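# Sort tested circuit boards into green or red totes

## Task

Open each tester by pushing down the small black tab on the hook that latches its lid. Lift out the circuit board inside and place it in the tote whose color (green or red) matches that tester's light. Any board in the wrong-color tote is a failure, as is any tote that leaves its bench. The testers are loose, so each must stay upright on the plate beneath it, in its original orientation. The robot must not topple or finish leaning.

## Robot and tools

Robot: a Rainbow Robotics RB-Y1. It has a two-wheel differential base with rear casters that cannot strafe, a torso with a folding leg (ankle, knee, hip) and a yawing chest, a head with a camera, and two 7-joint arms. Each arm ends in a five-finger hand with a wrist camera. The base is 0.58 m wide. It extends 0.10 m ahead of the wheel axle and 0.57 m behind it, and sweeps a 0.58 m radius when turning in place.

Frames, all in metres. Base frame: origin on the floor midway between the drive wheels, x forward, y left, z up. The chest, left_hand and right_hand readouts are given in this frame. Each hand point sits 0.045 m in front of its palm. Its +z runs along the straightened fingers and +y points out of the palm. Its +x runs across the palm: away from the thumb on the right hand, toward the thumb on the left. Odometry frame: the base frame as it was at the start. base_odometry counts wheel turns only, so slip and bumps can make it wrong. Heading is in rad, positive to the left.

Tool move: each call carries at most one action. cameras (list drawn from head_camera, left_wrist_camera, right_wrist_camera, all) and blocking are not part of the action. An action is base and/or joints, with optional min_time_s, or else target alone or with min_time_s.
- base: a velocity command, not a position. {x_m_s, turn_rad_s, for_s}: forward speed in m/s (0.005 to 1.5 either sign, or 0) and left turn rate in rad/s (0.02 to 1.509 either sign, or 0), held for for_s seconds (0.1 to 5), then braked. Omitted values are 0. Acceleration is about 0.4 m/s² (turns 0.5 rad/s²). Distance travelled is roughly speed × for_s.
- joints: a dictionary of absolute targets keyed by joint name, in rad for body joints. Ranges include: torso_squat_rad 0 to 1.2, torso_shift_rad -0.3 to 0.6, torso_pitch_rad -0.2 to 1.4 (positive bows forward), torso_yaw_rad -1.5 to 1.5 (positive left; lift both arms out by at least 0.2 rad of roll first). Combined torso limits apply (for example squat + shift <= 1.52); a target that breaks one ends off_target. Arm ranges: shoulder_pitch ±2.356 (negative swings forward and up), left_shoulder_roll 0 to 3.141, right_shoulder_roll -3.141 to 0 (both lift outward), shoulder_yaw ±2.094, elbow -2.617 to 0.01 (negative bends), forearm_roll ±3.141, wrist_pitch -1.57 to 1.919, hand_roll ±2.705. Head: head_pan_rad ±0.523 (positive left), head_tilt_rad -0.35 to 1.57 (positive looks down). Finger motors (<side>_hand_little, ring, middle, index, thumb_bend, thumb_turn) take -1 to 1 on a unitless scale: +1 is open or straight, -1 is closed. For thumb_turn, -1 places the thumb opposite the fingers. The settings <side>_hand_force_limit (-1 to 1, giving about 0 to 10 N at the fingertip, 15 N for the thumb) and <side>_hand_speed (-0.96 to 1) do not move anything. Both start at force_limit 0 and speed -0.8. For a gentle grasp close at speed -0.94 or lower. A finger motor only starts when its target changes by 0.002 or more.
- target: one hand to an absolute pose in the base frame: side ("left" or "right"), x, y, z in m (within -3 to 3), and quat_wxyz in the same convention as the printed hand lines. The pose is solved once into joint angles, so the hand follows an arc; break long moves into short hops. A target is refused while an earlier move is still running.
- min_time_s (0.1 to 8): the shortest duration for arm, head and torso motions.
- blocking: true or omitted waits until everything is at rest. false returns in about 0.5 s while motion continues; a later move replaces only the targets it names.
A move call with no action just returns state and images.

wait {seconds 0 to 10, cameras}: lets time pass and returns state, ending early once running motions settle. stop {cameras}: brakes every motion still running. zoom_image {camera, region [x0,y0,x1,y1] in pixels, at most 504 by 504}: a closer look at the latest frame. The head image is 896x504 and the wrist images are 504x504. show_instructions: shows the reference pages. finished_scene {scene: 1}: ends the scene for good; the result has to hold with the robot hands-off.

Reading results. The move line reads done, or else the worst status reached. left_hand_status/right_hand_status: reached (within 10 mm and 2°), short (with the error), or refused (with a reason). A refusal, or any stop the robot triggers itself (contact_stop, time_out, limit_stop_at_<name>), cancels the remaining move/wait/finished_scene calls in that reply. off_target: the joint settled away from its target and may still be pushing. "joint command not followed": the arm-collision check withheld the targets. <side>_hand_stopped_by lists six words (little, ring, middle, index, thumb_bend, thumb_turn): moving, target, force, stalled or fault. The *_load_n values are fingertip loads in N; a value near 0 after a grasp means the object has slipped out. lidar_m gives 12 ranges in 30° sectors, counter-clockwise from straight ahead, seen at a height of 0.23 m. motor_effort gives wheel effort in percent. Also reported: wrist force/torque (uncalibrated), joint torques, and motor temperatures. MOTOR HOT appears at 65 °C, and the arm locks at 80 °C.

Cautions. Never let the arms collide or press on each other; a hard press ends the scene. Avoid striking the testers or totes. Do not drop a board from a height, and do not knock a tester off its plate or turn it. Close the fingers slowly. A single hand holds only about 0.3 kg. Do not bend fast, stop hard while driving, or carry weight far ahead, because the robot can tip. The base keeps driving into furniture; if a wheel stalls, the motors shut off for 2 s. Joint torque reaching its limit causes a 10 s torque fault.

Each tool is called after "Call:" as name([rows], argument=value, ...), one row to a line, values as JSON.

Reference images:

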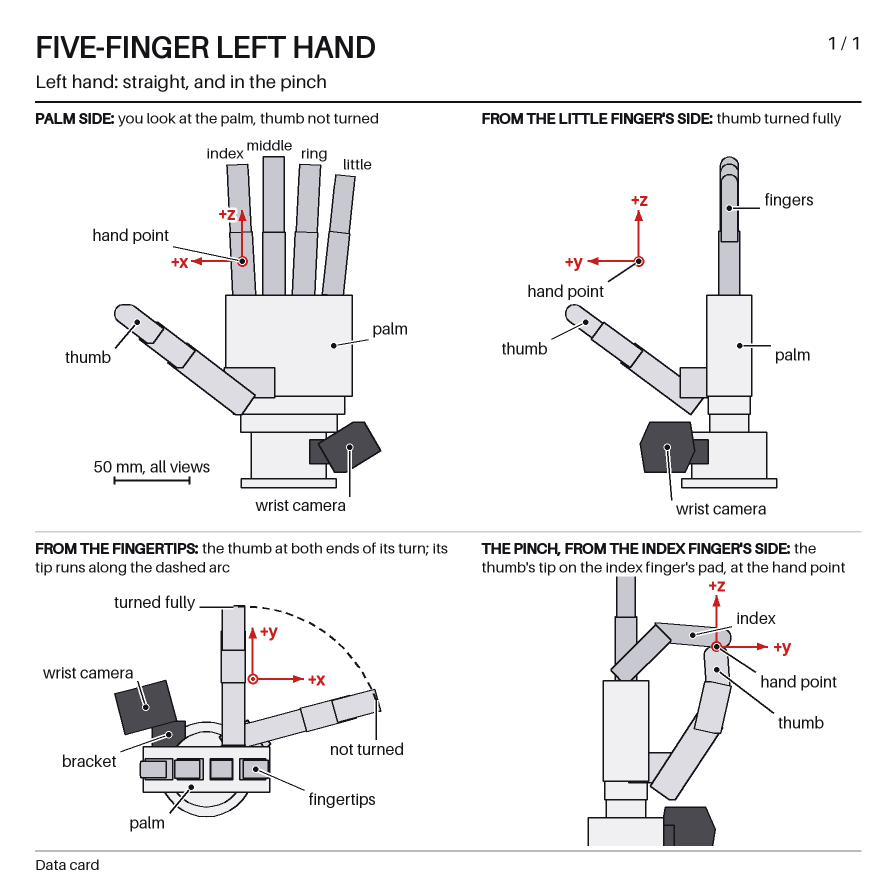

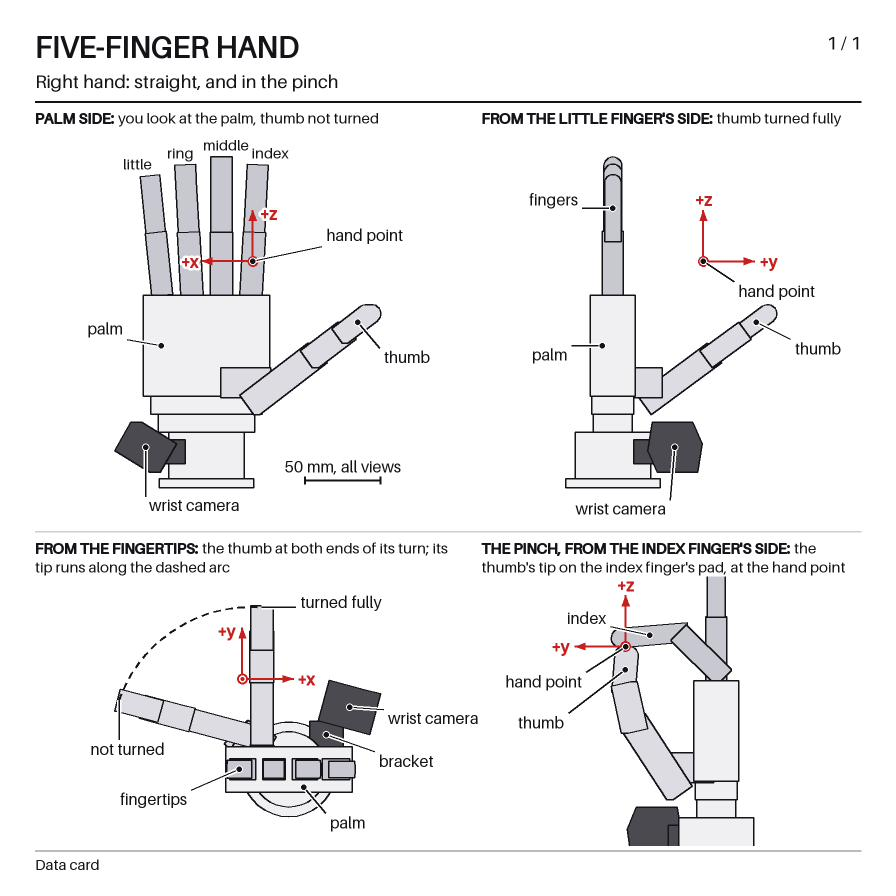

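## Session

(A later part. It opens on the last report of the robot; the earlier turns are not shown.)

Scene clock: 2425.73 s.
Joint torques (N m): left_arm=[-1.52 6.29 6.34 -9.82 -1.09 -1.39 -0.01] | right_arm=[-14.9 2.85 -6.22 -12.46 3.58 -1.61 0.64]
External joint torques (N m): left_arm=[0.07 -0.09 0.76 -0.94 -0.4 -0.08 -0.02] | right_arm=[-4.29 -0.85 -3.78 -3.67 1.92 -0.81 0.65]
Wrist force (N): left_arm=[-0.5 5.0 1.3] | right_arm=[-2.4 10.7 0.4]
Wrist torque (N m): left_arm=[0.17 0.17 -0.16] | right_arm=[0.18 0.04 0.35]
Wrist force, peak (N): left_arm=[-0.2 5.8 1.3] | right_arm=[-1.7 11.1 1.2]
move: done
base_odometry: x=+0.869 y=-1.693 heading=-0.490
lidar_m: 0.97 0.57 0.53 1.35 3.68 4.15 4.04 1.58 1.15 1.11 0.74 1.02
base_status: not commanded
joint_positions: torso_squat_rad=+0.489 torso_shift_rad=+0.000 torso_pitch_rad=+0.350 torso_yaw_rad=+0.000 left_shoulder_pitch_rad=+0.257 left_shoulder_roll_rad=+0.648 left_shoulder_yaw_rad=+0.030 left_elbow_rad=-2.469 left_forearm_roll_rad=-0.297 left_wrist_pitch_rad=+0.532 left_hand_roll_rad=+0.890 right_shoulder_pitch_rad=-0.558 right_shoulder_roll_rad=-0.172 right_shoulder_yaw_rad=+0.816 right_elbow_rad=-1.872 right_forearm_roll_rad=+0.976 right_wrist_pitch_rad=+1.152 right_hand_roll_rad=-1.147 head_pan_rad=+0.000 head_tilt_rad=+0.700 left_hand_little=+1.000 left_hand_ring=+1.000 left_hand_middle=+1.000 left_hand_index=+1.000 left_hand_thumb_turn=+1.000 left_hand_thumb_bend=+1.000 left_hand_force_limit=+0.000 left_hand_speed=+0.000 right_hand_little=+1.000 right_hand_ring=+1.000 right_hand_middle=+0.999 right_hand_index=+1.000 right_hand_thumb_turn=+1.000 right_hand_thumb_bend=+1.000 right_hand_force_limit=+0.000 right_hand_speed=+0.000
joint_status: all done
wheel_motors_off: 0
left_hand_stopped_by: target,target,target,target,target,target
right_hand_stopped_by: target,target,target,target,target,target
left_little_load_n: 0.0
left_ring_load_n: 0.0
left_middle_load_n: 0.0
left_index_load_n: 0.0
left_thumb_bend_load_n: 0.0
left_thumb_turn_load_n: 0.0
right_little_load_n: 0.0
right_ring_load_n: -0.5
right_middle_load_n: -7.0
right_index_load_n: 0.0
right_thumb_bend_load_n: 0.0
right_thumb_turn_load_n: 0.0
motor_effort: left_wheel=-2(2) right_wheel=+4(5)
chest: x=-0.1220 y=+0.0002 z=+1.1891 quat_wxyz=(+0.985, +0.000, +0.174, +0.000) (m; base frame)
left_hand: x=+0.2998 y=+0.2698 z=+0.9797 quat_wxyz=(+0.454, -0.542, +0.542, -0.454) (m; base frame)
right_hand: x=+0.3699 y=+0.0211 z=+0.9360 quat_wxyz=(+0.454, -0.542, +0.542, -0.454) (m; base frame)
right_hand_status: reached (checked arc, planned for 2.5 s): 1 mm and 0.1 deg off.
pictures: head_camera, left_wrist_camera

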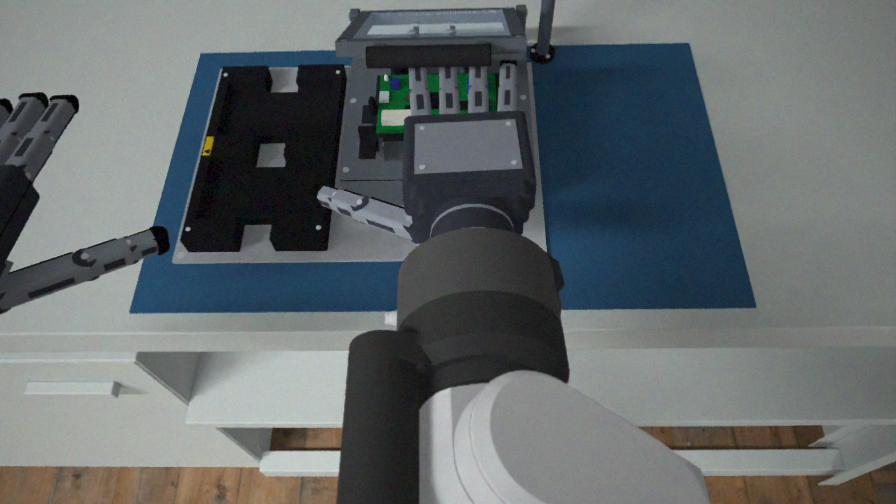

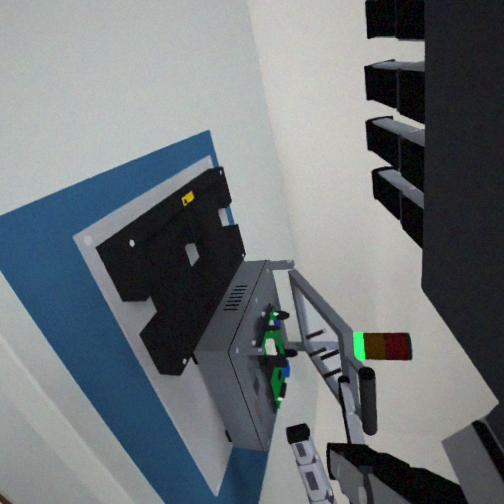

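Lid rising well. Continue.

Call:
move(target={"side":"right","x":0.4116,"y":0.021,"z":0.986,"quat_wxyz":[0.4545,-0.5417,0.5417,-0.4545]}, min_time_s=3)

Call:
move(target={"side":"right","x":0.4507,"y":0.021,"z":1.005,"quat_wxyz":[0.4545,-0.5417,0.5417,-0.4545]}, min_time_s=2.5)

Call:
move(target={"side":"right","x":0.491,"y":0.021,"z":1.018,"quat_wxyz":[0.4545,-0.5417,0.5417,-0.4545]}, min_time_s=2.5, cameras=["head_camera","left_wrist_camera"])

Scene clock: 2436.67 s.
Joint torques (N m): left_arm=[-1.18 7.23 6.19 -9.64 -1.14 -1.29 0.09] | right_arm=[-17.59 5.13 -5.73 -11.76 2.08 -1.69 0.72]
External joint torques (N m): left_arm=[0.42 0.86 0.61 -0.76 -0.44 0.01 0.08] | right_arm=[-4.61 2.23 -2.83 -3.27 0.53 -0.62 0.72]
Wrist force (N): left_arm=[-0.4 5.0 1.7] | right_arm=[-0.1 10.1 -0.8]
Wrist torque (N m): left_arm=[0.14 0.17 -0.15] | right_arm=[0.32 0.21 0.46]
Wrist force, peak (N): left_arm=[-0.6 5.8 1.4] | right_arm=[-2.7 11.2 0.6]
move: done
base_odometry: x=+0.869 y=-1.693 heading=-0.490
lidar_m: 0.98 0.59 0.53 1.34 3.68 4.13 4.05 1.57 1.16 1.11 0.74 1.01
base_status: not commanded
joint_positions: torso_squat_rad=+0.489 torso_shift_rad=+0.000 torso_pitch_rad=+0.350 torso_yaw_rad=+0.000 left_shoulder_pitch_rad=+0.257 left_shoulder_roll_rad=+0.648 left_shoulder_yaw_rad=+0.030 left_elbow_rad=-2.469 left_forearm_roll_rad=-0.297 left_wrist_pitch_rad=+0.532 left_hand_roll_rad=+0.890 right_shoulder_pitch_rad=-0.699 right_shoulder_roll_rad=-0.145 right_shoulder_yaw_rad=+0.692 right_elbow_rad=-1.880 right_forearm_roll_rad=+0.816 right_wrist_pitch_rad=+1.176 right_hand_roll_rad=-0.991 head_pan_rad=+0.000 head_tilt_rad=+0.700 left_hand_little=+1.000 left_hand_ring=+1.000 left_hand_middle=+1.000 left_hand_index=+1.000 left_hand_thumb_turn=+1.000 left_hand_thumb_bend=+1.000 left_hand_force_limit=+0.000 left_hand_speed=+0.000 right_hand_little=+1.000 right_hand_ring=+1.000 right_hand_middle=+0.999 right_hand_index=+1.000 right_hand_thumb_turn=+1.000 right_hand_thumb_bend=+1.000 right_hand_force_limit=+0.000 right_hand_speed=+0.000
joint_status: all done
wheel_motors_off: 0
left_hand_stopped_by: target,target,target,target,target,target
right_hand_stopped_by: target,target,target,target,target,target
left_little_load_n: 0.0
left_ring_load_n: 0.0
left_middle_load_n: 0.0
left_index_load_n: 0.0
left_thumb_bend_load_n: 0.0
left_thumb_turn_load_n: 0.0
right_little_load_n: 0.0
right_ring_load_n: 0.0
right_middle_load_n: -5.5
right_index_load_n: 0.0
right_thumb_bend_load_n: 0.0
right_thumb_turn_load_n: 0.0
motor_effort: left_wheel=-2(2) right_wheel=+4(5)
chest: x=-0.1220 y=+0.0002 z=+1.1891 quat_wxyz=(+0.985, +0.000, +0.174, +0.000) (m; base frame)
left_hand: x=+0.2998 y=+0.2698 z=+0.9797 quat_wxyz=(+0.454, -0.542, +0.542, -0.454) (m; base frame)
right_hand: x=+0.4107 y=+0.0206 z=+0.9853 quat_wxyz=(+0.454, -0.542, +0.542, -0.454) (m; base frame)
right_hand_status: reached (checked arc, planned for 3.0 s): 1 mm and 0.0 deg off.
pictures: none

Scene clock: 2439.50 s.
Joint torques (N m): left_arm=[-0.99 6.82 6.01 -9.53 -1.21 -1.14 -0.06] | right_arm=[-18.11 3.37 -6.09 -9.27 1.31 -2.08 0.76]
External joint torques (N m): left_arm=[0.6 0.44 0.43 -0.65 -0.52 0.16 -0.06] | right_arm=[-3.03 1.47 -2.84 -0.88 -0.19 -0.95 0.77]
Wrist force (N): left_arm=[-0.2 5.3 1.7] | right_arm=[-0.4 7.3 -2.2]
Wrist torque (N m): left_arm=[0.17 0.15 -0.13] | right_arm=[0.57 0.31 0.38]
Wrist force, peak (N): left_arm=[-0.8 5.7 1.7] | right_arm=[-0.4 10.0 -1.1]
move: done
base_odometry: x=+0.869 y=-1.693 heading=-0.490
lidar_m: 0.97 0.57 0.53 1.35 3.67 4.15 4.04 1.57 1.14 1.11 0.74 1.01
base_status: not commanded
joint_positions: torso_squat_rad=+0.489 torso_shift_rad=+0.000 torso_pitch_rad=+0.350 torso_yaw_rad=+0.000 left_shoulder_pitch_rad=+0.257 left_shoulder_roll_rad=+0.648 left_shoulder_yaw_rad=+0.030 left_elbow_rad=-2.469 left_forearm_roll_rad=-0.297 left_wrist_pitch_rad=+0.532 left_hand_roll_rad=+0.890 right_shoulder_pitch_rad=-0.820 right_shoulder_roll_rad=-0.135 right_shoulder_yaw_rad=+0.601 right_elbow_rad=-1.780 right_forearm_roll_rad=+0.722 right_wrist_pitch_rad=+1.144 right_hand_roll_rad=-0.954 head_pan_rad=+0.000 head_tilt_rad=+0.700 left_hand_little=+1.000 left_hand_ring=+1.000 left_hand_middle=+1.000 left_hand_index=+1.000 left_hand_thumb_turn=+1.000 left_hand_thumb_bend=+1.000 left_hand_force_limit=+0.000 left_hand_speed=+0.000 right_hand_little=+1.000 right_hand_ring=+1.000 right_hand_middle=+1.000 right_hand_index=+1.000 right_hand_thumb_turn=+1.000 right_hand_thumb_bend=+1.000 right_hand_force_limit=+0.000 right_hand_speed=+0.000
joint_status: all done
wheel_motors_off: 0
left_hand_stopped_by: target,target,target,target,target,target
right_hand_stopped_by: target,target,target,target,target,target
left_little_load_n: 0.0
left_ring_load_n: -0.5
left_middle_load_n: 0.0
left_index_load_n: -0.5
left_thumb_bend_load_n: 0.0
left_thumb_turn_load_n: -0.5
right_little_load_n: 0.0
right_ring_load_n: 0.0
right_middle_load_n: -2.0
right_index_load_n: 0.0
right_thumb_bend_load_n: 0.0
right_thumb_turn_load_n: -0.5
motor_effort: left_wheel=-1(2) right_wheel=+4(4)
chest: x=-0.1220 y=+0.0002 z=+1.1891 quat_wxyz=(+0.985, +0.000, +0.174, +0.000) (m; base frame)
left_hand: x=+0.2998 y=+0.2698 z=+0.9797 quat_wxyz=(+0.454, -0.542, +0.542, -0.454) (m; base frame)
right_hand: x=+0.4500 y=+0.0205 z=+1.0046 quat_wxyz=(+0.454, -0.542, +0.542, -0.454) (m; base frame)
right_hand_status: reached (checked arc, planned for 2.5 s): 1 mm and 0.1 deg off.
pictures: none

Scene clock: 2442.33 s.
Joint torques (N m): left_arm=[-1.27 7.15 6.01 -9.67 -1.15 -1.41 -0.14] | right_arm=[-20.48 2.28 -6.71 -9.47 1.42 -1.96 0.75]
External joint torques (N m): left_arm=[0.33 0.77 0.43 -0.79 -0.46 -0.11 -0.14] | right_arm=[-3.36 1.57 -3.18 -1.07 -0.04 -0.83 0.75]
Wrist force (N): left_arm=[-0.4 4.8 1.1] | right_arm=[-0.8 7.3 -1.8]
Wrist torque (N m): left_arm=[0.16 0.17 -0.17] | right_arm=[0.58 0.30 0.37]
Wrist force, peak (N): left_arm=[-0.8 5.8 1.2] | right_arm=[-0.2 8.9 -1.6]
move: done
base_odometry: x=+0.869 y=-1.693 heading=-0.490
lidar_m: 0.98 0.58 0.53 1.34 3.68 4.15 4.05 1.57 1.15 1.10 0.73 1.00
base_status: not commanded
joint_positions: torso_squat_rad=+0.489 torso_shift_rad=+0.000 torso_pitch_rad=+0.350 torso_yaw_rad=+0.000 left_shoulder_pitch_rad=+0.257 left_shoulder_roll_rad=+0.648 left_shoulder_yaw_rad=+0.030 left_elbow_rad=-2.469 left_forearm_roll_rad=-0.297 left_wrist_pitch_rad=+0.532 left_hand_roll_rad=+0.890 right_shoulder_pitch_rad=-0.940 right_shoulder_roll_rad=-0.133 right_shoulder_yaw_rad=+0.527 right_elbow_rad=-1.637 right_forearm_roll_rad=+0.653 right_wrist_pitch_rad=+1.086 right_hand_roll_rad=-0.950 head_pan_rad=+0.000 head_tilt_rad=+0.700 left_hand_little=+1.000 left_hand_ring=+1.000 left_hand_middle=+1.000 left_hand_index=+1.000 left_hand_thumb_turn=+1.000 left_hand_thumb_bend=+1.000 left_hand_force_limit=+0.000 left_hand_speed=+0.000 right_hand_little=+1.000 right_hand_ring=+1.000 right_hand_middle=+1.000 right_hand_index=+1.000 right_hand_thumb_turn=+1.000 right_hand_thumb_bend=+1.000 right_hand_force_limit=+0.000 right_hand_speed=+0.000
joint_status: all done
wheel_motors_off: 0
left_hand_stopped_by: target,target,target,target,target,target
right_hand_stopped_by: target,target,target,target,target,target
left_little_load_n: 0.0
left_ring_load_n: 0.0
left_middle_load_n: 0.0
left_index_load_n: 0.0
left_thumb_bend_load_n: 0.0
left_thumb_turn_load_n: 0.0
right_little_load_n: 0.0
right_ring_load_n: 0.0
right_middle_load_n: -2.0
right_index_load_n: 0.0
right_thumb_bend_load_n: 0.0
right_thumb_turn_load_n: 0.0
motor_effort: left_wheel=-2(2) right_wheel=+4(4)
chest: x=-0.1220 y=+0.0002 z=+1.1891 quat_wxyz=(+0.985, +0.000, +0.174, +0.000) (m; base frame)
left_hand: x=+0.2998 y=+0.2698 z=+0.9797 quat_wxyz=(+0.454, -0.542, +0.542, -0.454) (m; base frame)
right_hand: x=+0.4900 y=+0.0204 z=+1.0176 quat_wxyz=(+0.454, -0.542, +0.542, -0.454) (m; base frame)
right_hand_status: reached (checked arc, planned for 2.5 s): 1 mm and 0.1 deg off.
pictures: head_camera, left_wrist_camera

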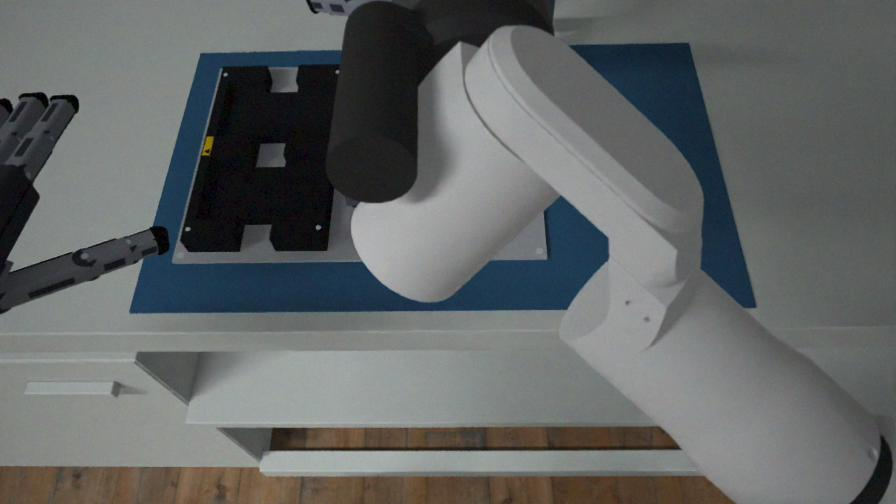

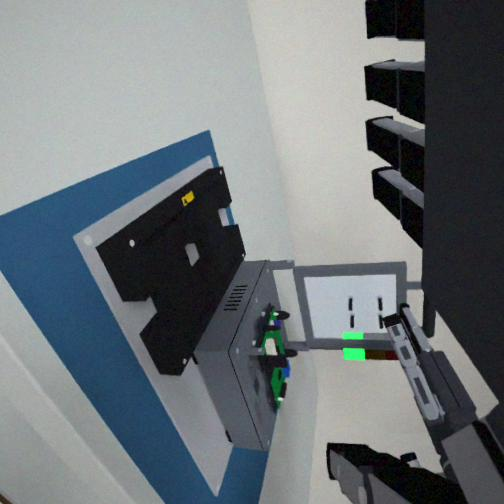

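Call:
move(target={"side":"right","x":0.51,"y":0.021,"z":1.02,"quat_wxyz":[0.4545,-0.5417,0.5417,-0.4545]}, min_time_s=2)

Call:
move(target={"side":"right","x":0.527,"y":0.021,"z":1.02,"quat_wxyz":[0.4545,-0.5417,0.5417,-0.4545]}, min_time_s=2, cameras=["head_camera","left_wrist_camera"])

Scene clock: 2450.40 s.
Joint torques (N m): left_arm=[-1.31 7.15 5.89 -9.84 -0.98 -1.23 -0.25] | right_arm=[-21.48 1.04 -6.54 -9.28 1.38 -1.79 -0.13]
External joint torques (N m): left_arm=[0.28 0.78 0.31 -0.96 -0.29 0.07 -0.25] | right_arm=[-3.4 0.93 -2.93 -0.84 -0.06 -0.68 -0.13]
Wrist force (N): left_arm=[-0.5 5.4 1.3] | right_arm=[-1.0 6.7 -1.6]
Wrist torque (N m): left_arm=[0.22 0.20 -0.16] | right_arm=[0.54 0.23 0.15]
Wrist force, peak (N): left_arm=[-0.7 5.7 1.6] | right_arm=[-1.4 8.0 -1.8]
move: done
base_odometry: x=+0.869 y=-1.693 heading=-0.490
lidar_m: 0.97 0.58 0.53 1.35 3.67 4.15 4.05 1.57 1.15 1.11 0.74 1.01
base_status: not commanded
joint_positions: torso_squat_rad=+0.489 torso_shift_rad=+0.000 torso_pitch_rad=+0.350 torso_yaw_rad=+0.000 left_shoulder_pitch_rad=+0.257 left_shoulder_roll_rad=+0.648 left_shoulder_yaw_rad=+0.030 left_elbow_rad=-2.469 left_forearm_roll_rad=-0.297 left_wrist_pitch_rad=+0.532 left_hand_roll_rad=+0.890 right_shoulder_pitch_rad=-0.997 right_shoulder_roll_rad=-0.133 right_shoulder_yaw_rad=+0.500 right_elbow_rad=-1.546 right_forearm_roll_rad=+0.634 right_wrist_pitch_rad=+1.044 right_hand_roll_rad=-0.966 head_pan_rad=+0.000 head_tilt_rad=+0.700 left_hand_little=+1.000 left_hand_ring=+1.000 left_hand_middle=+1.000 left_hand_index=+1.000 left_hand_thumb_turn=+1.000 left_hand_thumb_bend=+1.000 left_hand_force_limit=+0.000 left_hand_speed=+0.000 right_hand_little=+1.000 right_hand_ring=+1.000 right_hand_middle=+1.000 right_hand_index=+1.000 right_hand_thumb_turn=+1.000 right_hand_thumb_bend=+1.000 right_hand_force_limit=+0.000 right_hand_speed=+0.000
joint_status: all done
wheel_motors_off: 0
left_hand_stopped_by: target,target,target,target,target,target
right_hand_stopped_by: target,target,target,target,target,target
left_little_load_n: 0.0
left_ring_load_n: 0.0
left_middle_load_n: 0.0
left_index_load_n: 0.0
left_thumb_bend_load_n: 0.0
left_thumb_turn_load_n: 0.0
right_little_load_n: 0.0
right_ring_load_n: 0.0
right_middle_load_n: -1.5
right_index_load_n: 0.0
right_thumb_bend_load_n: 0.0
right_thumb_turn_load_n: -0.5
motor_effort: left_wheel=-1(2) right_wheel=+4(4)
chest: x=-0.1220 y=+0.0002 z=+1.1891 quat_wxyz=(+0.985, +0.000, +0.174, +0.000) (m; base frame)
left_hand: x=+0.2998 y=+0.2698 z=+0.9797 quat_wxyz=(+0.454, -0.542, +0.542, -0.454) (m; base frame)
right_hand: x=+0.5097 y=+0.0208 z=+1.0194 quat_wxyz=(+0.454, -0.542, +0.542, -0.454) (m; base frame)
right_hand_status: reached (checked arc, planned for 2.0 s): 1 mm and 0.1 deg off.
pictures: none

Scene clock: 2452.73 s.
Joint torques (N m): left_arm=[-1.16 6.87 6.42 -9.48 -1.03 -1.28 0.15] | right_arm=[-21.78 0.64 -6.54 -9.31 1.32 -1.57 -0.15]
External joint torques (N m): left_arm=[0.43 0.5 0.84 -0.6 -0.33 0.02 0.15] | right_arm=[-2.89 1.07 -2.89 -0.83 -0.11 -0.5 -0.14]
Wrist force (N): left_arm=[-0.3 4.8 1.5] | right_arm=[-1.3 6.4 -1.2]
Wrist torque (N m): left_arm=[0.09 0.17 -0.12] | right_arm=[0.51 0.22 0.10]
Wrist force, peak (N): left_arm=[-0.3 5.8 1.4] | right_arm=[-1.3 7.4 -1.4]
move: done
base_odometry: x=+0.869 y=-1.693 heading=-0.490
lidar_m: 0.97 0.58 0.53 1.34 3.67 4.14 4.05 1.57 1.15 1.10 0.74 1.01
base_status: not commanded
joint_positions: torso_squat_rad=+0.489 torso_shift_rad=+0.000 torso_pitch_rad=+0.350 torso_yaw_rad=+0.000 left_shoulder_pitch_rad=+0.257 left_shoulder_roll_rad=+0.648 left_shoulder_yaw_rad=+0.030 left_elbow_rad=-2.469 left_forearm_roll_rad=-0.297 left_wrist_pitch_rad=+0.532 left_hand_roll_rad=+0.890 right_shoulder_pitch_rad=-1.046 right_shoulder_roll_rad=-0.133 right_shoulder_yaw_rad=+0.480 right_elbow_rad=-1.458 right_forearm_roll_rad=+0.623 right_wrist_pitch_rad=+1.001 right_hand_roll_rad=-0.987 head_pan_rad=+0.000 head_tilt_rad=+0.700 left_hand_little=+1.000 left_hand_ring=+1.000 left_hand_middle=+1.000 left_hand_index=+1.000 left_hand_thumb_turn=+1.000 left_hand_thumb_bend=+1.000 left_hand_force_limit=+0.000 left_hand_speed=+0.000 right_hand_little=+1.000 right_hand_ring=+1.000 right_hand_middle=+1.000 right_hand_index=+1.000 right_hand_thumb_turn=+1.000 right_hand_thumb_bend=+1.000 right_hand_force_limit=+0.000 right_hand_speed=+0.000
joint_status: all done
wheel_motors_off: 0
left_hand_stopped_by: target,target,target,target,target,target
right_hand_stopped_by: target,target,target,target,target,target
left_little_load_n: 0.0
left_ring_load_n: 0.0
left_middle_load_n: 0.0
left_index_load_n: 0.0
left_thumb_bend_load_n: 0.0
left_thumb_turn_load_n: 0.0
right_little_load_n: 0.0
right_ring_load_n: 0.0
right_middle_load_n: -1.0
right_index_load_n: 0.0
right_thumb_bend_load_n: 0.0
right_thumb_turn_load_n: 0.0
motor_effort: left_wheel=-2(2) right_wheel=+4(5)
chest: x=-0.1220 y=+0.0002 z=+1.1891 quat_wxyz=(+0.985, +0.000, +0.174, +0.000) (m; base frame)
left_hand: x=+0.2998 y=+0.2698 z=+0.9797 quat_wxyz=(+0.454, -0.542, +0.542, -0.454) (m; base frame)
right_hand: x=+0.5267 y=+0.0208 z=+1.0195 quat_wxyz=(+0.454, -0.542, +0.542, -0.454) (m; base frame)
right_hand_status: reached (checked arc, planned for 2.0 s): 1 mm and 0.1 deg off.
pictures: head_camera, left_wrist_camera

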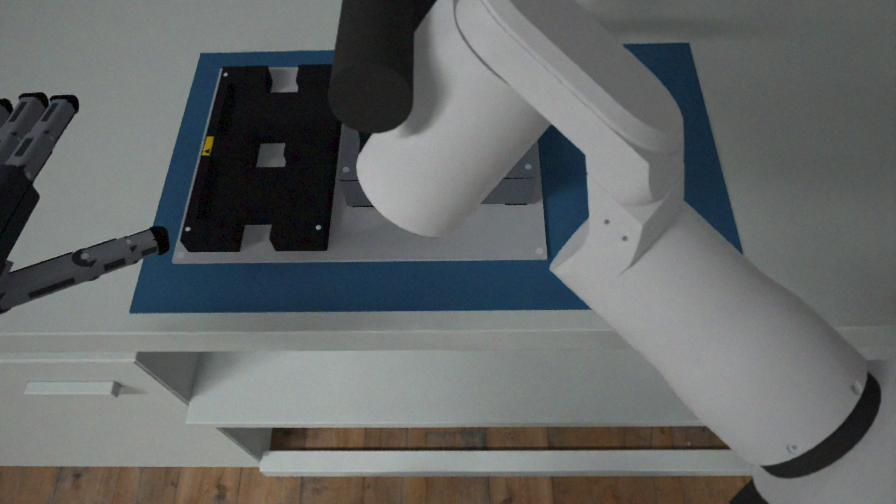

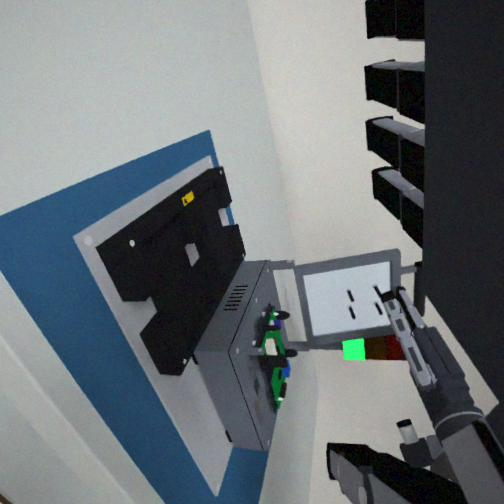

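Call:
move(target={"side":"right","x":0.536,"y":0.021,"z":1.02,"quat_wxyz":[0.4545,-0.5417,0.5417,-0.4545]}, min_time_s=1.5)

Call:
move(target={"side":"right","x":0.47,"y":0.021,"z":1.02,"quat_wxyz":[0.4545,-0.5417,0.5417,-0.4545]}, min_time_s=2.5, cameras=["left_wrist_camera"])

Scene clock: 2460.47 s.
Joint torques (N m): left_arm=[-1.23 7.11 6.1 -9.52 -1.31 -1.25 0.12] | right_arm=[-21.99 -1.42 -6.71 -9.21 1.26 -1.69 -0.16]
External joint torques (N m): left_arm=[0.37 0.73 0.52 -0.64 -0.61 0.05 0.12] | right_arm=[-2.71 -0.72 -3.06 -0.71 -0.15 -0.63 -0.16]
Wrist force (N): left_arm=[-0.8 5.3 1.0] | right_arm=[-1.4 6.8 -1.2]
Wrist torque (N m): left_arm=[0.24 0.23 -0.17] | right_arm=[0.57 0.21 0.12]
Wrist force, peak (N): left_arm=[-1.1 5.7 1.3] | right_arm=[-1.6 7.1 -1.3]
move: done
base_odometry: x=+0.869 y=-1.693 heading=-0.490
lidar_m: 0.97 0.57 0.53 1.34 3.67 4.15 4.05 1.59 1.15 1.11 0.74 1.00
base_status: not commanded
joint_positions: torso_squat_rad=+0.489 torso_shift_rad=+0.000 torso_pitch_rad=+0.350 torso_yaw_rad=+0.000 left_shoulder_pitch_rad=+0.257 left_shoulder_roll_rad=+0.648 left_shoulder_yaw_rad=+0.030 left_elbow_rad=-2.469 left_forearm_roll_rad=-0.297 left_wrist_pitch_rad=+0.532 left_hand_roll_rad=+0.890 right_shoulder_pitch_rad=-1.071 right_shoulder_roll_rad=-0.133 right_shoulder_yaw_rad=+0.471 right_elbow_rad=-1.415 right_forearm_roll_rad=+0.618 right_wrist_pitch_rad=+0.979 right_hand_roll_rad=-0.997 head_pan_rad=+0.000 head_tilt_rad=+0.700 left_hand_little=+1.000 left_hand_ring=+1.000 left_hand_middle=+1.000 left_hand_index=+1.000 left_hand_thumb_turn=+1.000 left_hand_thumb_bend=+1.000 left_hand_force_limit=+0.000 left_hand_speed=+0.000 right_hand_little=+1.000 right_hand_ring=+1.000 right_hand_middle=+1.000 right_hand_index=+1.000 right_hand_thumb_turn=+1.000 right_hand_thumb_bend=+1.000 right_hand_force_limit=+0.000 right_hand_speed=+0.000
joint_status: all done
wheel_motors_off: 0
left_hand_stopped_by: target,target,target,target,target,target
right_hand_stopped_by: target,target,target,target,target,target
left_little_load_n: 0.0
left_ring_load_n: 0.0
left_middle_load_n: 0.0
left_index_load_n: 0.0
left_thumb_bend_load_n: 0.0
left_thumb_turn_load_n: 0.0
right_little_load_n: 0.0
right_ring_load_n: 0.0
right_middle_load_n: -1.0
right_index_load_n: 0.0
right_thumb_bend_load_n: 0.0
right_thumb_turn_load_n: 0.0
motor_effort: left_wheel=-1(2) right_wheel=+4(4)
chest: x=-0.1220 y=+0.0002 z=+1.1891 quat_wxyz=(+0.985, +0.000, +0.174, +0.000) (m; base frame)
left_hand: x=+0.2998 y=+0.2698 z=+0.9797 quat_wxyz=(+0.454, -0.542, +0.542, -0.454) (m; base frame)
right_hand: x=+0.5349 y=+0.0207 z=+1.0197 quat_wxyz=(+0.454, -0.542, +0.542, -0.454) (m; base frame)
right_hand_status: reached (checked arc, planned for 1.5 s): 1 mm and 0.1 deg off.
pictures: none

Scene clock: 2463.30 s.
Joint torques (N m): left_arm=[-1.42 7.39 6.46 -9.8 -1.21 -1.24 -0.08] | right_arm=[-15.08 2.76 -3.07 -10.05 1.93 -0.93 0.66]
External joint torques (N m): left_arm=[0.17 1.01 0.88 -0.92 -0.51 0.07 -0.09] | right_arm=[1.1 1.45 0.29 -1.72 0.48 0.25 0.67]
Wrist force (N): left_arm=[-0.8 5.3 1.2] | right_arm=[-1.4 5.9 0.9]
Wrist torque (N m): left_arm=[0.19 0.22 -0.20] | right_arm=[0.45 0.11 0.29]
Wrist force, peak (N): left_arm=[-0.1 5.7 1.4] | right_arm=[-1.9 6.8 -0.6]
move: done
base_odometry: x=+0.869 y=-1.693 heading=-0.490
lidar_m: 0.98 0.58 0.53 1.34 3.66 4.14 4.06 1.57 1.15 1.11 0.74 1.01
base_status: not commanded
joint_positions: torso_squat_rad=+0.489 torso_shift_rad=+0.000 torso_pitch_rad=+0.350 torso_yaw_rad=+0.000 left_shoulder_pitch_rad=+0.257 left_shoulder_roll_rad=+0.648 left_shoulder_yaw_rad=+0.030 left_elbow_rad=-2.469 left_forearm_roll_rad=-0.297 left_wrist_pitch_rad=+0.532 left_hand_roll_rad=+0.890 right_shoulder_pitch_rad=-0.890 right_shoulder_roll_rad=-0.127 right_shoulder_yaw_rad=+0.550 right_elbow_rad=-1.727 right_forearm_roll_rad=+0.673 right_wrist_pitch_rad=+1.131 right_hand_roll_rad=-0.924 head_pan_rad=+0.000 head_tilt_rad=+0.700 left_hand_little=+1.000 left_hand_ring=+1.000 left_hand_middle=+1.000 left_hand_index=+1.000 left_hand_thumb_turn=+1.000 left_hand_thumb_bend=+1.000 left_hand_force_limit=+0.000 left_hand_speed=+0.000 right_hand_little=+1.000 right_hand_ring=+1.000 right_hand_middle=+1.000 right_hand_index=+1.000 right_hand_thumb_turn=+1.000 right_hand_thumb_bend=+1.000 right_hand_force_limit=+0.000 right_hand_speed=+0.000
joint_status: all done
wheel_motors_off: 0
left_hand_stopped_by: target,target,target,target,target,target
right_hand_stopped_by: target,target,target,target,target,target
left_little_load_n: -0.5
left_ring_load_n: 0.0
left_middle_load_n: 0.0
left_index_load_n: 0.5
left_thumb_bend_load_n: 0.0
left_thumb_turn_load_n: -0.5
right_little_load_n: 0.0
right_ring_load_n: 0.0
right_middle_load_n: 0.0
right_index_load_n: 0.0
right_thumb_bend_load_n: 0.0
right_thumb_turn_load_n: 0.0
motor_effort: left_wheel=-2(2) right_wheel=+3(5)
chest: x=-0.1220 y=+0.0002 z=+1.1891 quat_wxyz=(+0.985, +0.000, +0.174, +0.000) (m; base frame)
left_hand: x=+0.2998 y=+0.2698 z=+0.9797 quat_wxyz=(+0.454, -0.542, +0.542, -0.454) (m; base frame)
right_hand: x=+0.4703 y=+0.0208 z=+1.0200 quat_wxyz=(+0.454, -0.542, +0.542, -0.455) (m; base frame)
right_hand_status: reached (checked arc, planned for 2.5 s): 0 mm and 0.0 deg off.
pictures: left_wrist_camera

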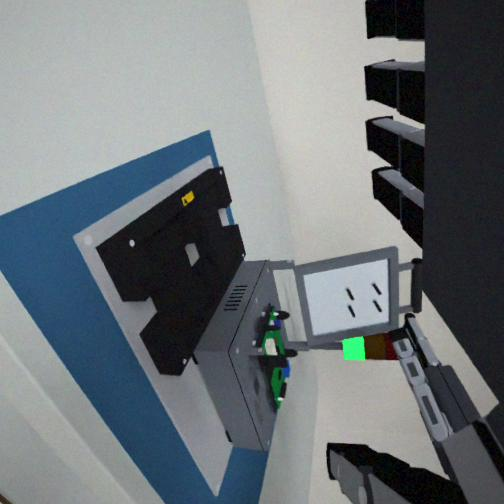

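Call:
move(target={"side":"right","x":0.42,"y":-0.05,"z":1.05,"quat_wxyz":[0.4545,-0.5417,0.5417,-0.4545]}, min_time_s=2)

Call:
move(joints={"right_hand_little":-1,"right_hand_ring":-1,"right_hand_middle":-1,"right_hand_index":0.45,"right_hand_thumb_turn":-0.87,"right_hand_speed":-0.3})

Call:
move(target={"side":"right","x":0.36,"y":-0.2,"z":1.05,"quat_wxyz":[0.31,-0.6355,0.6355,-0.31]}, min_time_s=3, cameras=["head_camera","left_wrist_camera"])

Call:
zoom_image(camera="head_camera", region=[320, 0, 560, 220])

Call:
zoom_image(camera="left_wrist_camera", region=[190, 240, 340, 440])

Scene clock: 2478.67 s.
Joint torques (N m): left_arm=[-1.46 7.06 5.79 -9.7 -1.13 -1.12 -0.02] | right_arm=[-11.99 -1.15 -6.21 -9.21 1 -1.2 0.6]
External joint torques (N m): left_arm=[0.13 0.68 0.21 -0.81 -0.44 0.19 -0.02] | right_arm=[1.21 -0.67 -2.6 -1.62 -0.32 0.23 0.61]
Wrist force (N): left_arm=[-0.5 5.0 1.6] | right_arm=[-1.3 6.1 0.8]
Wrist torque (N m): left_arm=[0.14 0.16 -0.17] | right_arm=[0.51 0.09 0.29]
Wrist force, peak (N): left_arm=[-0.6 5.9 1.5] | right_arm=[-1.4 6.2 1.0]
move: done
base_odometry: x=+0.869 y=-1.693 heading=-0.490
lidar_m: 0.98 0.58 0.53 1.35 3.67 4.15 4.05 1.57 1.15 1.11 0.72 1.02
base_status: not commanded
joint_positions: torso_squat_rad=+0.489 torso_shift_rad=+0.000 torso_pitch_rad=+0.350 torso_yaw_rad=+0.000 left_shoulder_pitch_rad=+0.257 left_shoulder_roll_rad=+0.648 left_shoulder_yaw_rad=+0.030 left_elbow_rad=-2.469 left_forearm_roll_rad=-0.297 left_wrist_pitch_rad=+0.532 left_hand_roll_rad=+0.890 right_shoulder_pitch_rad=-0.707 right_shoulder_roll_rad=-0.275 right_shoulder_yaw_rad=+0.494 right_elbow_rad=-2.151 right_forearm_roll_rad=+0.544 right_wrist_pitch_rad=+1.253 right_hand_roll_rad=-0.748 head_pan_rad=+0.000 head_tilt_rad=+0.700 left_hand_little=+1.000 left_hand_ring=+1.000 left_hand_middle=+1.000 left_hand_index=+1.000 left_hand_thumb_turn=+1.000 left_hand_thumb_bend=+1.000 left_hand_force_limit=+0.000 left_hand_speed=+0.000 right_hand_little=+1.000 right_hand_ring=+1.000 right_hand_middle=+1.000 right_hand_index=+1.000 right_hand_thumb_turn=+1.000 right_hand_thumb_bend=+1.000 right_hand_force_limit=+0.000 right_hand_speed=+0.000
joint_status: all done
wheel_motors_off: 0
left_hand_stopped_by: target,target,target,target,target,target
right_hand_stopped_by: target,target,target,target,target,target
left_little_load_n: 0.0
left_ring_load_n: 0.0
left_middle_load_n: 0.0
left_index_load_n: 0.0
left_thumb_bend_load_n: 0.0
left_thumb_turn_load_n: -0.5
right_little_load_n: 0.0
right_ring_load_n: 0.0
right_middle_load_n: 0.0
right_index_load_n: 0.0
right_thumb_bend_load_n: 0.0
right_thumb_turn_load_n: 0.0
motor_effort: left_wheel=-1(3) right_wheel=+4(5)
chest: x=-0.1220 y=+0.0002 z=+1.1891 quat_wxyz=(+0.985, +0.000, +0.174, +0.000) (m; base frame)
left_hand: x=+0.2998 y=+0.2698 z=+0.9798 quat_wxyz=(+0.454, -0.542, +0.542, -0.454) (m; base frame)
right_hand: x=+0.4201 y=-0.0495 z=+1.0499 quat_wxyz=(+0.455, -0.542, +0.541, -0.455) (m; base frame)
right_hand_status: reached (checked arc, planned for 2.0 s): 1 mm and 0.1 deg off.
pictures: none

Scene clock: 2480.53 s.
Joint torques (N m): left_arm=[-1.03 7.16 5.72 -9.39 -1.08 -1.2 -0.12] | right_arm=[-12.06 -1.13 -5.95 -9.11 1.04 -1.13 0.63]
External joint torques (N m): left_arm=[0.57 0.78 0.14 -0.51 -0.39 0.11 -0.13] | right_arm=[1.12 -0.64 -2.34 -1.54 -0.27 0.29 0.63]
Wrist force (N): left_arm=[-0.2 5.1 1.3] | right_arm=[-1.5 5.9 1.0]
Wrist torque (N m): left_arm=[0.16 0.13 -0.15] | right_arm=[0.47 0.12 0.27]
Wrist force, peak (N): left_arm=[-0.8 5.8 1.1] | right_arm=[-1.4 6.2 1.0]
move: done
base_odometry: x=+0.869 y=-1.693 heading=-0.490
lidar_m: 0.97 0.57 0.54 1.35 3.67 4.15 4.04 1.58 1.15 1.11 0.74 1.00
base_status: not commanded
joint_positions: torso_squat_rad=+0.489 torso_shift_rad=+0.000 torso_pitch_rad=+0.350 torso_yaw_rad=+0.000 left_shoulder_pitch_rad=+0.257 left_shoulder_roll_rad=+0.648 left_shoulder_yaw_rad=+0.030 left_elbow_rad=-2.469 left_forearm_roll_rad=-0.297 left_wrist_pitch_rad=+0.532 left_hand_roll_rad=+0.890 right_shoulder_pitch_rad=-0.707 right_shoulder_roll_rad=-0.275 right_shoulder_yaw_rad=+0.494 right_elbow_rad=-2.151 right_forearm_roll_rad=+0.544 right_wrist_pitch_rad=+1.253 right_hand_roll_rad=-0.748 head_pan_rad=+0.000 head_tilt_rad=+0.700 left_hand_little=+1.000 left_hand_ring=+1.000 left_hand_middle=+1.000 left_hand_index=+1.000 left_hand_thumb_turn=+1.000 left_hand_thumb_bend=+1.000 left_hand_force_limit=+0.000 left_hand_speed=+0.000 right_hand_little=-1.000 right_hand_ring=-1.000 right_hand_middle=-1.000 right_hand_index=+0.450 right_hand_thumb_turn=-0.870 right_hand_thumb_bend=+1.000 right_hand_force_limit=+0.000 right_hand_speed=-0.300
joint_status: all done
wheel_motors_off: 0
left_hand_stopped_by: target,target,target,target,target,target
right_hand_stopped_by: target,target,target,target,target,target
left_little_load_n: 0.0
left_ring_load_n: 0.0
left_middle_load_n: 0.0
left_index_load_n: 0.0
left_thumb_bend_load_n: 0.0
left_thumb_turn_load_n: -0.5
right_little_load_n: 0.0
right_ring_load_n: 0.0
right_middle_load_n: 0.0
right_index_load_n: 0.0
right_thumb_bend_load_n: 0.0
right_thumb_turn_load_n: 0.0
motor_effort: left_wheel=-1(2) right_wheel=+3(4)
chest: x=-0.1220 y=+0.0002 z=+1.1891 quat_wxyz=(+0.985, +0.000, +0.174, +0.000) (m; base frame)
left_hand: x=+0.2998 y=+0.2698 z=+0.9798 quat_wxyz=(+0.454, -0.542, +0.542, -0.454) (m; base frame)
right_hand: x=+0.4201 y=-0.0495 z=+1.0500 quat_wxyz=(+0.455, -0.542, +0.541, -0.455) (m; base frame)
pictures: none

Scene clock: 2483.87 s.
Joint torques (N m): left_arm=[-1.56 7.04 6.28 -9.31 -1.07 -1.24 -0.08] | right_arm=[-15.64 -8.27 -6.11 -6.43 0.45 -1.13 0.6]
External joint torques (N m): left_arm=[0.04 0.66 0.7 -0.43 -0.38 0.07 -0.08] | right_arm=[-2.01 -1.21 -2.68 -1.41 -0.13 0.32 0.6]
Wrist force (N): left_arm=[-0.5 5.6 1.6] | right_arm=[-1.4 4.7 3.5]
Wrist torque (N m): left_arm=[0.25 0.19 -0.18] | right_arm=[0.26 0.04 0.28]
Wrist force, peak (N): left_arm=[-0.4 5.9 1.4] | right_arm=[-1.7 6.1 1.1]
move: done
base_odometry: x=+0.869 y=-1.693 heading=-0.490
lidar_m: 0.98 0.57 0.53 1.34 3.67 4.16 4.05 1.57 1.15 1.11 0.74 1.01
base_status: not commanded
joint_positions: torso_squat_rad=+0.489 torso_shift_rad=+0.000 torso_pitch_rad=+0.350 torso_yaw_rad=+0.000 left_shoulder_pitch_rad=+0.257 left_shoulder_roll_rad=+0.648 left_shoulder_yaw_rad=+0.030 left_elbow_rad=-2.469 left_forearm_roll_rad=-0.297 left_wrist_pitch_rad=+0.532 left_hand_roll_rad=+0.890 right_shoulder_pitch_rad=-0.804 right_shoulder_roll_rad=-0.464 right_shoulder_yaw_rad=-0.120 right_elbow_rad=-2.303 right_forearm_roll_rad=-0.272 right_wrist_pitch_rad=+1.840 right_hand_roll_rad=-0.350 head_pan_rad=+0.000 head_tilt_rad=+0.700 left_hand_little=+1.000 left_hand_ring=+1.000 left_hand_middle=+1.000 left_hand_index=+1.000 left_hand_thumb_turn=+1.000 left_hand_thumb_bend=+1.000 left_hand_force_limit=+0.000 left_hand_speed=+0.000 right_hand_little=-1.000 right_hand_ring=-1.000 right_hand_middle=-1.000 right_hand_index=+0.450 right_hand_thumb_turn=-0.870 right_hand_thumb_bend=+1.000 right_hand_force_limit=+0.000 right_hand_speed=-0.300
joint_status: all done
wheel_motors_off: 0
left_hand_stopped_by: target,target,target,target,target,target
right_hand_stopped_by: target,target,target,target,target,target
left_little_load_n: 0.0
left_ring_load_n: -0.5
left_middle_load_n: 0.0
left_index_load_n: 0.0
left_thumb_bend_load_n: 0.0
left_thumb_turn_load_n: -0.5
right_little_load_n: 0.5
right_ring_load_n: 0.0
right_middle_load_n: 0.0
right_index_load_n: 0.0
right_thumb_bend_load_n: 0.0
right_thumb_turn_load_n: 0.0
motor_effort: left_wheel=-1(2) right_wheel=+4(5)
chest: x=-0.1220 y=+0.0002 z=+1.1891 quat_wxyz=(+0.985, +0.000, +0.174, +0.000) (m; base frame)
left_hand: x=+0.2998 y=+0.2698 z=+0.9798 quat_wxyz=(+0.454, -0.542, +0.542, -0.454) (m; base frame)
right_hand: x=+0.3598 y=-0.1999 z=+1.0497 quat_wxyz=(+0.310, -0.636, +0.636, -0.310) (m; base frame)
right_hand_status: reached (checked arc, planned for 3.0 s): 0 mm and 0.0 deg off.
pictures: head_camera, left_wrist_camera

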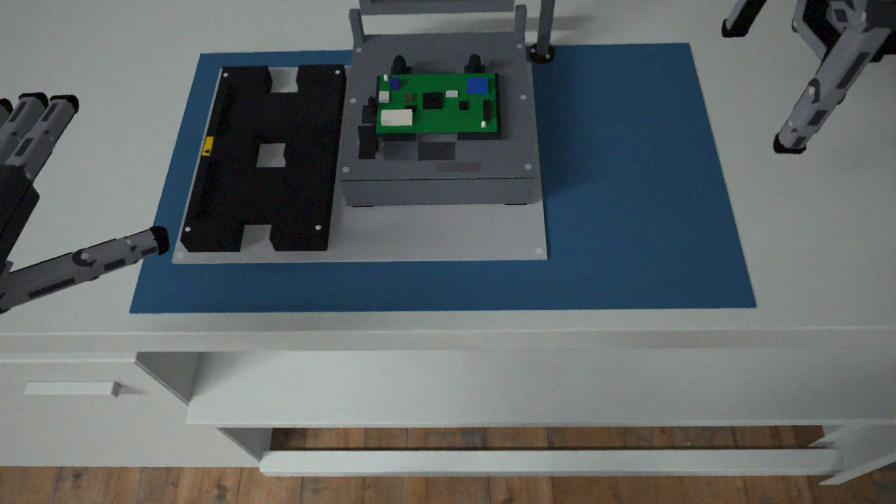

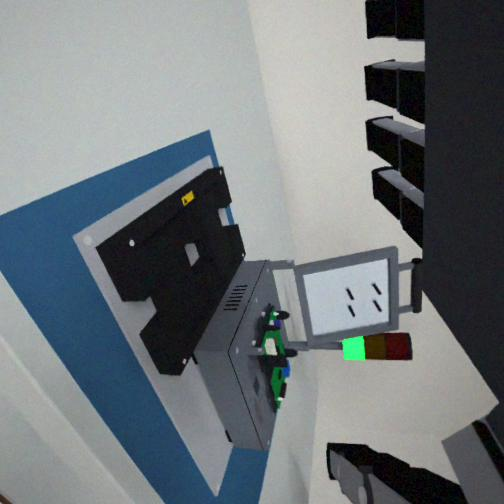

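Scaled by 2.100.

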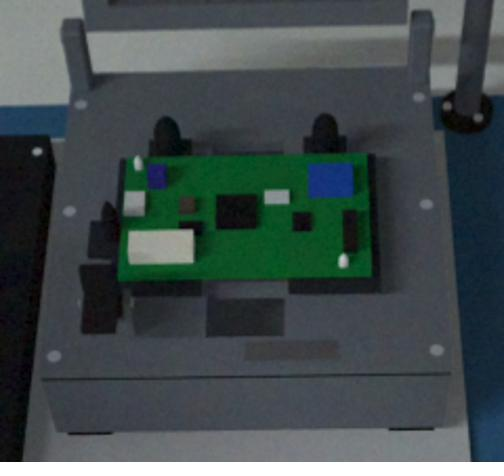

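Scaled by 2.520.

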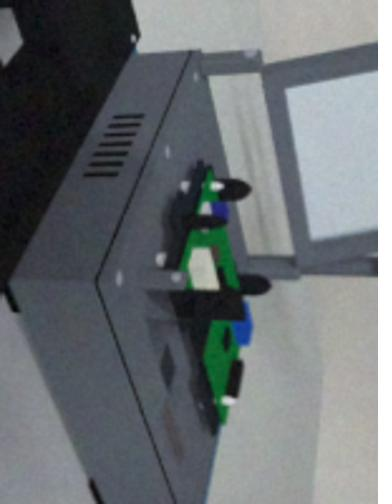

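Call:
move(target={"side":"right","x":0.46,"y":-0.02,"z":1.02,"quat_wxyz":[0.31,-0.6355,0.6355,-0.31]}, min_time_s=3)

Call:
move(target={"side":"right","x":0.4905,"y":0.02,"z":0.97,"quat_wxyz":[0.31,-0.6355,0.6355,-0.31]}, min_time_s=3, cameras=["head_camera","left_wrist_camera"])

Call:
zoom_image(camera="left_wrist_camera", region=[230, 260, 380, 440])

Call:
zoom_image(camera="head_camera", region=[320, 0, 560, 220])

Scene clock: 2500.37 s.
Joint torques (N m): left_arm=[-1.27 7.22 5.49 -9.67 -1.15 -1.14 -0.08] | right_arm=[-21.97 -1.82 -3.61 -7.76 1.44 -1.55 -0.14]
External joint torques (N m): left_arm=[0.32 0.84 -0.09 -0.79 -0.45 0.16 -0.09] | right_arm=[-2.19 1.09 -0.08 -0.48 0.47 -0.27 -0.14]
Wrist force (N): left_arm=[-0.1 5.2 1.2] | right_arm=[-1.3 5.0 3.3]
Wrist torque (N m): left_arm=[0.19 0.13 -0.15] | right_arm=[0.30 0.00 0.09]
Wrist force, peak (N): left_arm=[-0.7 5.9 1.5] | right_arm=[-1.4 5.1 3.8]
move: done
base_odometry: x=+0.869 y=-1.693 heading=-0.490
lidar_m: 0.98 0.57 0.53 1.34 3.67 4.15 4.04 1.58 1.15 1.11 0.74 1.02
base_status: not commanded
joint_positions: torso_squat_rad=+0.489 torso_shift_rad=+0.000 torso_pitch_rad=+0.350 torso_yaw_rad=+0.000 left_shoulder_pitch_rad=+0.257 left_shoulder_roll_rad=+0.648 left_shoulder_yaw_rad=+0.030 left_elbow_rad=-2.469 left_forearm_roll_rad=-0.297 left_wrist_pitch_rad=+0.532 left_hand_roll_rad=+0.890 right_shoulder_pitch_rad=-1.189 right_shoulder_roll_rad=-0.191 right_shoulder_yaw_rad=+0.275 right_elbow_rad=-1.626 right_forearm_roll_rad=+0.073 right_wrist_pitch_rad=+1.559 right_hand_roll_rad=-0.595 head_pan_rad=+0.000 head_tilt_rad=+0.700 left_hand_little=+1.000 left_hand_ring=+1.000 left_hand_middle=+1.000 left_hand_index=+1.000 left_hand_thumb_turn=+1.000 left_hand_thumb_bend=+1.000 left_hand_force_limit=+0.000 left_hand_speed=+0.000 right_hand_little=-1.000 right_hand_ring=-1.000 right_hand_middle=-1.000 right_hand_index=+0.450 right_hand_thumb_turn=-0.870 right_hand_thumb_bend=+1.000 right_hand_force_limit=+0.000 right_hand_speed=-0.300
joint_status: all done
wheel_motors_off: 0
left_hand_stopped_by: target,target,target,target,target,target
right_hand_stopped_by: target,target,target,target,target,target
left_little_load_n: 0.0
left_ring_load_n: 0.0
left_middle_load_n: 0.0
left_index_load_n: 0.0
left_thumb_bend_load_n: 0.0
left_thumb_turn_load_n: -0.5
right_little_load_n: 0.0
right_ring_load_n: 0.0
right_middle_load_n: 0.0
right_index_load_n: 0.0
right_thumb_bend_load_n: 0.0
right_thumb_turn_load_n: 0.0
motor_effort: left_wheel=-1(3) right_wheel=+4(4)
chest: x=-0.1220 y=+0.0002 z=+1.1891 quat_wxyz=(+0.985, +0.000, +0.174, +0.000) (m; base frame)
left_hand: x=+0.2998 y=+0.2698 z=+0.9798 quat_wxyz=(+0.454, -0.542, +0.542, -0.454) (m; base frame)
right_hand: x=+0.4599 y=-0.0203 z=+1.0197 quat_wxyz=(+0.310, -0.635, +0.636, -0.310) (m; base frame)
right_hand_status: reached (checked arc, planned for 3.0 s): 0 mm and 0.0 deg off.
pictures: none

Scene clock: 2503.70 s.
Joint torques (N m): left_arm=[-1.05 7.14 6.17 -9.76 -1.05 -1.02 0.08] | right_arm=[-23.39 -0.97 -2.95 -8.83 1.56 -1.53 -0.1]
External joint torques (N m): left_arm=[0.55 0.77 0.59 -0.88 -0.35 0.28 0.08] | right_arm=[-2.41 1.37 0.18 -0.65 0.48 -0.34 -0.11]
Wrist force (N): left_arm=[-0.3 5.2 1.3] | right_arm=[-1.4 5.0 3.3]
Wrist torque (N m): left_arm=[0.17 0.16 -0.15] | right_arm=[0.30 0.02 0.09]
Wrist force, peak (N): left_arm=[-0.5 5.7 1.2] | right_arm=[-1.5 5.1 3.7]
move: done
base_odometry: x=+0.869 y=-1.693 heading=-0.490
lidar_m: 0.98 0.58 0.52 1.35 3.67 4.15 4.06 1.58 1.15 1.11 0.74 1.01
base_status: not commanded
joint_positions: torso_squat_rad=+0.489 torso_shift_rad=+0.000 torso_pitch_rad=+0.350 torso_yaw_rad=+0.000 left_shoulder_pitch_rad=+0.257 left_shoulder_roll_rad=+0.648 left_shoulder_yaw_rad=+0.030 left_elbow_rad=-2.469 left_forearm_roll_rad=-0.297 left_wrist_pitch_rad=+0.532 left_hand_roll_rad=+0.890 right_shoulder_pitch_rad=-1.248 right_shoulder_roll_rad=-0.110 right_shoulder_yaw_rad=+0.330 right_elbow_rad=-1.303 right_forearm_roll_rad=+0.139 right_wrist_pitch_rad=+1.323 right_hand_roll_rad=-0.694 head_pan_rad=+0.000 head_tilt_rad=+0.700 left_hand_little=+1.000 left_hand_ring=+1.000 left_hand_middle=+1.000 left_hand_index=+1.000 left_hand_thumb_turn=+1.000 left_hand_thumb_bend=+1.000 left_hand_force_limit=+0.000 left_hand_speed=+0.000 right_hand_little=-1.000 right_hand_ring=-1.000 right_hand_middle=-1.000 right_hand_index=+0.450 right_hand_thumb_turn=-0.870 right_hand_thumb_bend=+1.000 right_hand_force_limit=+0.000 right_hand_speed=-0.300
joint_status: all done
wheel_motors_off: 0
left_hand_stopped_by: target,target,target,target,target,target
right_hand_stopped_by: target,target,target,target,target,target
left_little_load_n: 0.0
left_ring_load_n: 0.0
left_middle_load_n: 0.0
left_index_load_n: 0.0
left_thumb_bend_load_n: 0.0
left_thumb_turn_load_n: 0.0
right_little_load_n: 0.0
right_ring_load_n: 0.0
right_middle_load_n: 0.0
right_index_load_n: 0.0
right_thumb_bend_load_n: 0.0
right_thumb_turn_load_n: 0.0
motor_effort: left_wheel=-2(2) right_wheel=+3(5)
chest: x=-0.1220 y=+0.0002 z=+1.1891 quat_wxyz=(+0.985, +0.000, +0.174, +0.000) (m; base frame)
left_hand: x=+0.2998 y=+0.2698 z=+0.9798 quat_wxyz=(+0.454, -0.542, +0.542, -0.454) (m; base frame)
right_hand: x=+0.4901 y=+0.0195 z=+0.9698 quat_wxyz=(+0.310, -0.635, +0.636, -0.310) (m; base frame)
right_hand_status: reached (checked arc, planned for 3.0 s): 1 mm and 0.0 deg off.
pictures: head_camera, left_wrist_camera

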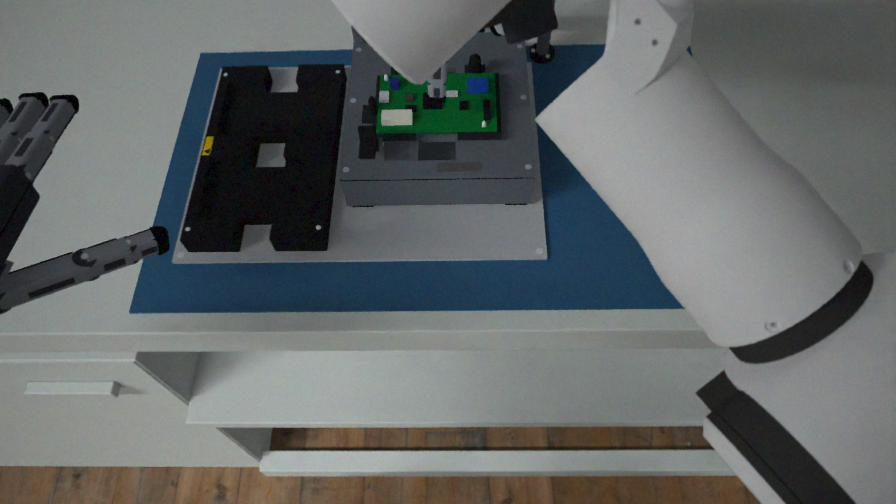

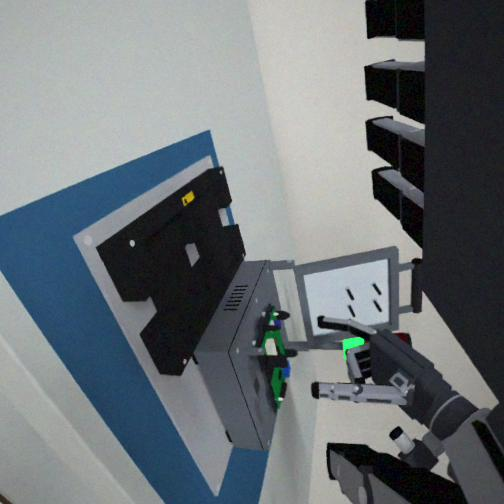

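Scaled by 2.800.

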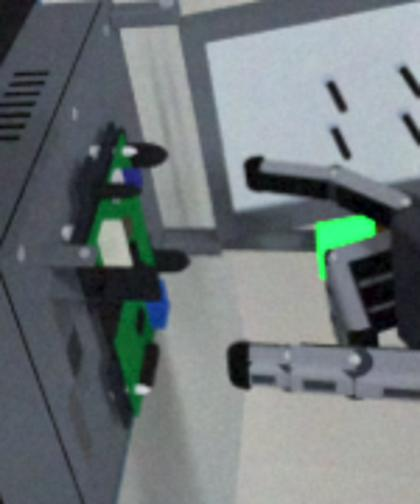

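Scaled by 2.100.

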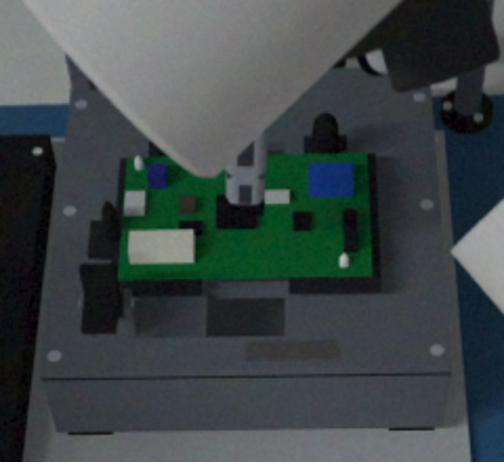

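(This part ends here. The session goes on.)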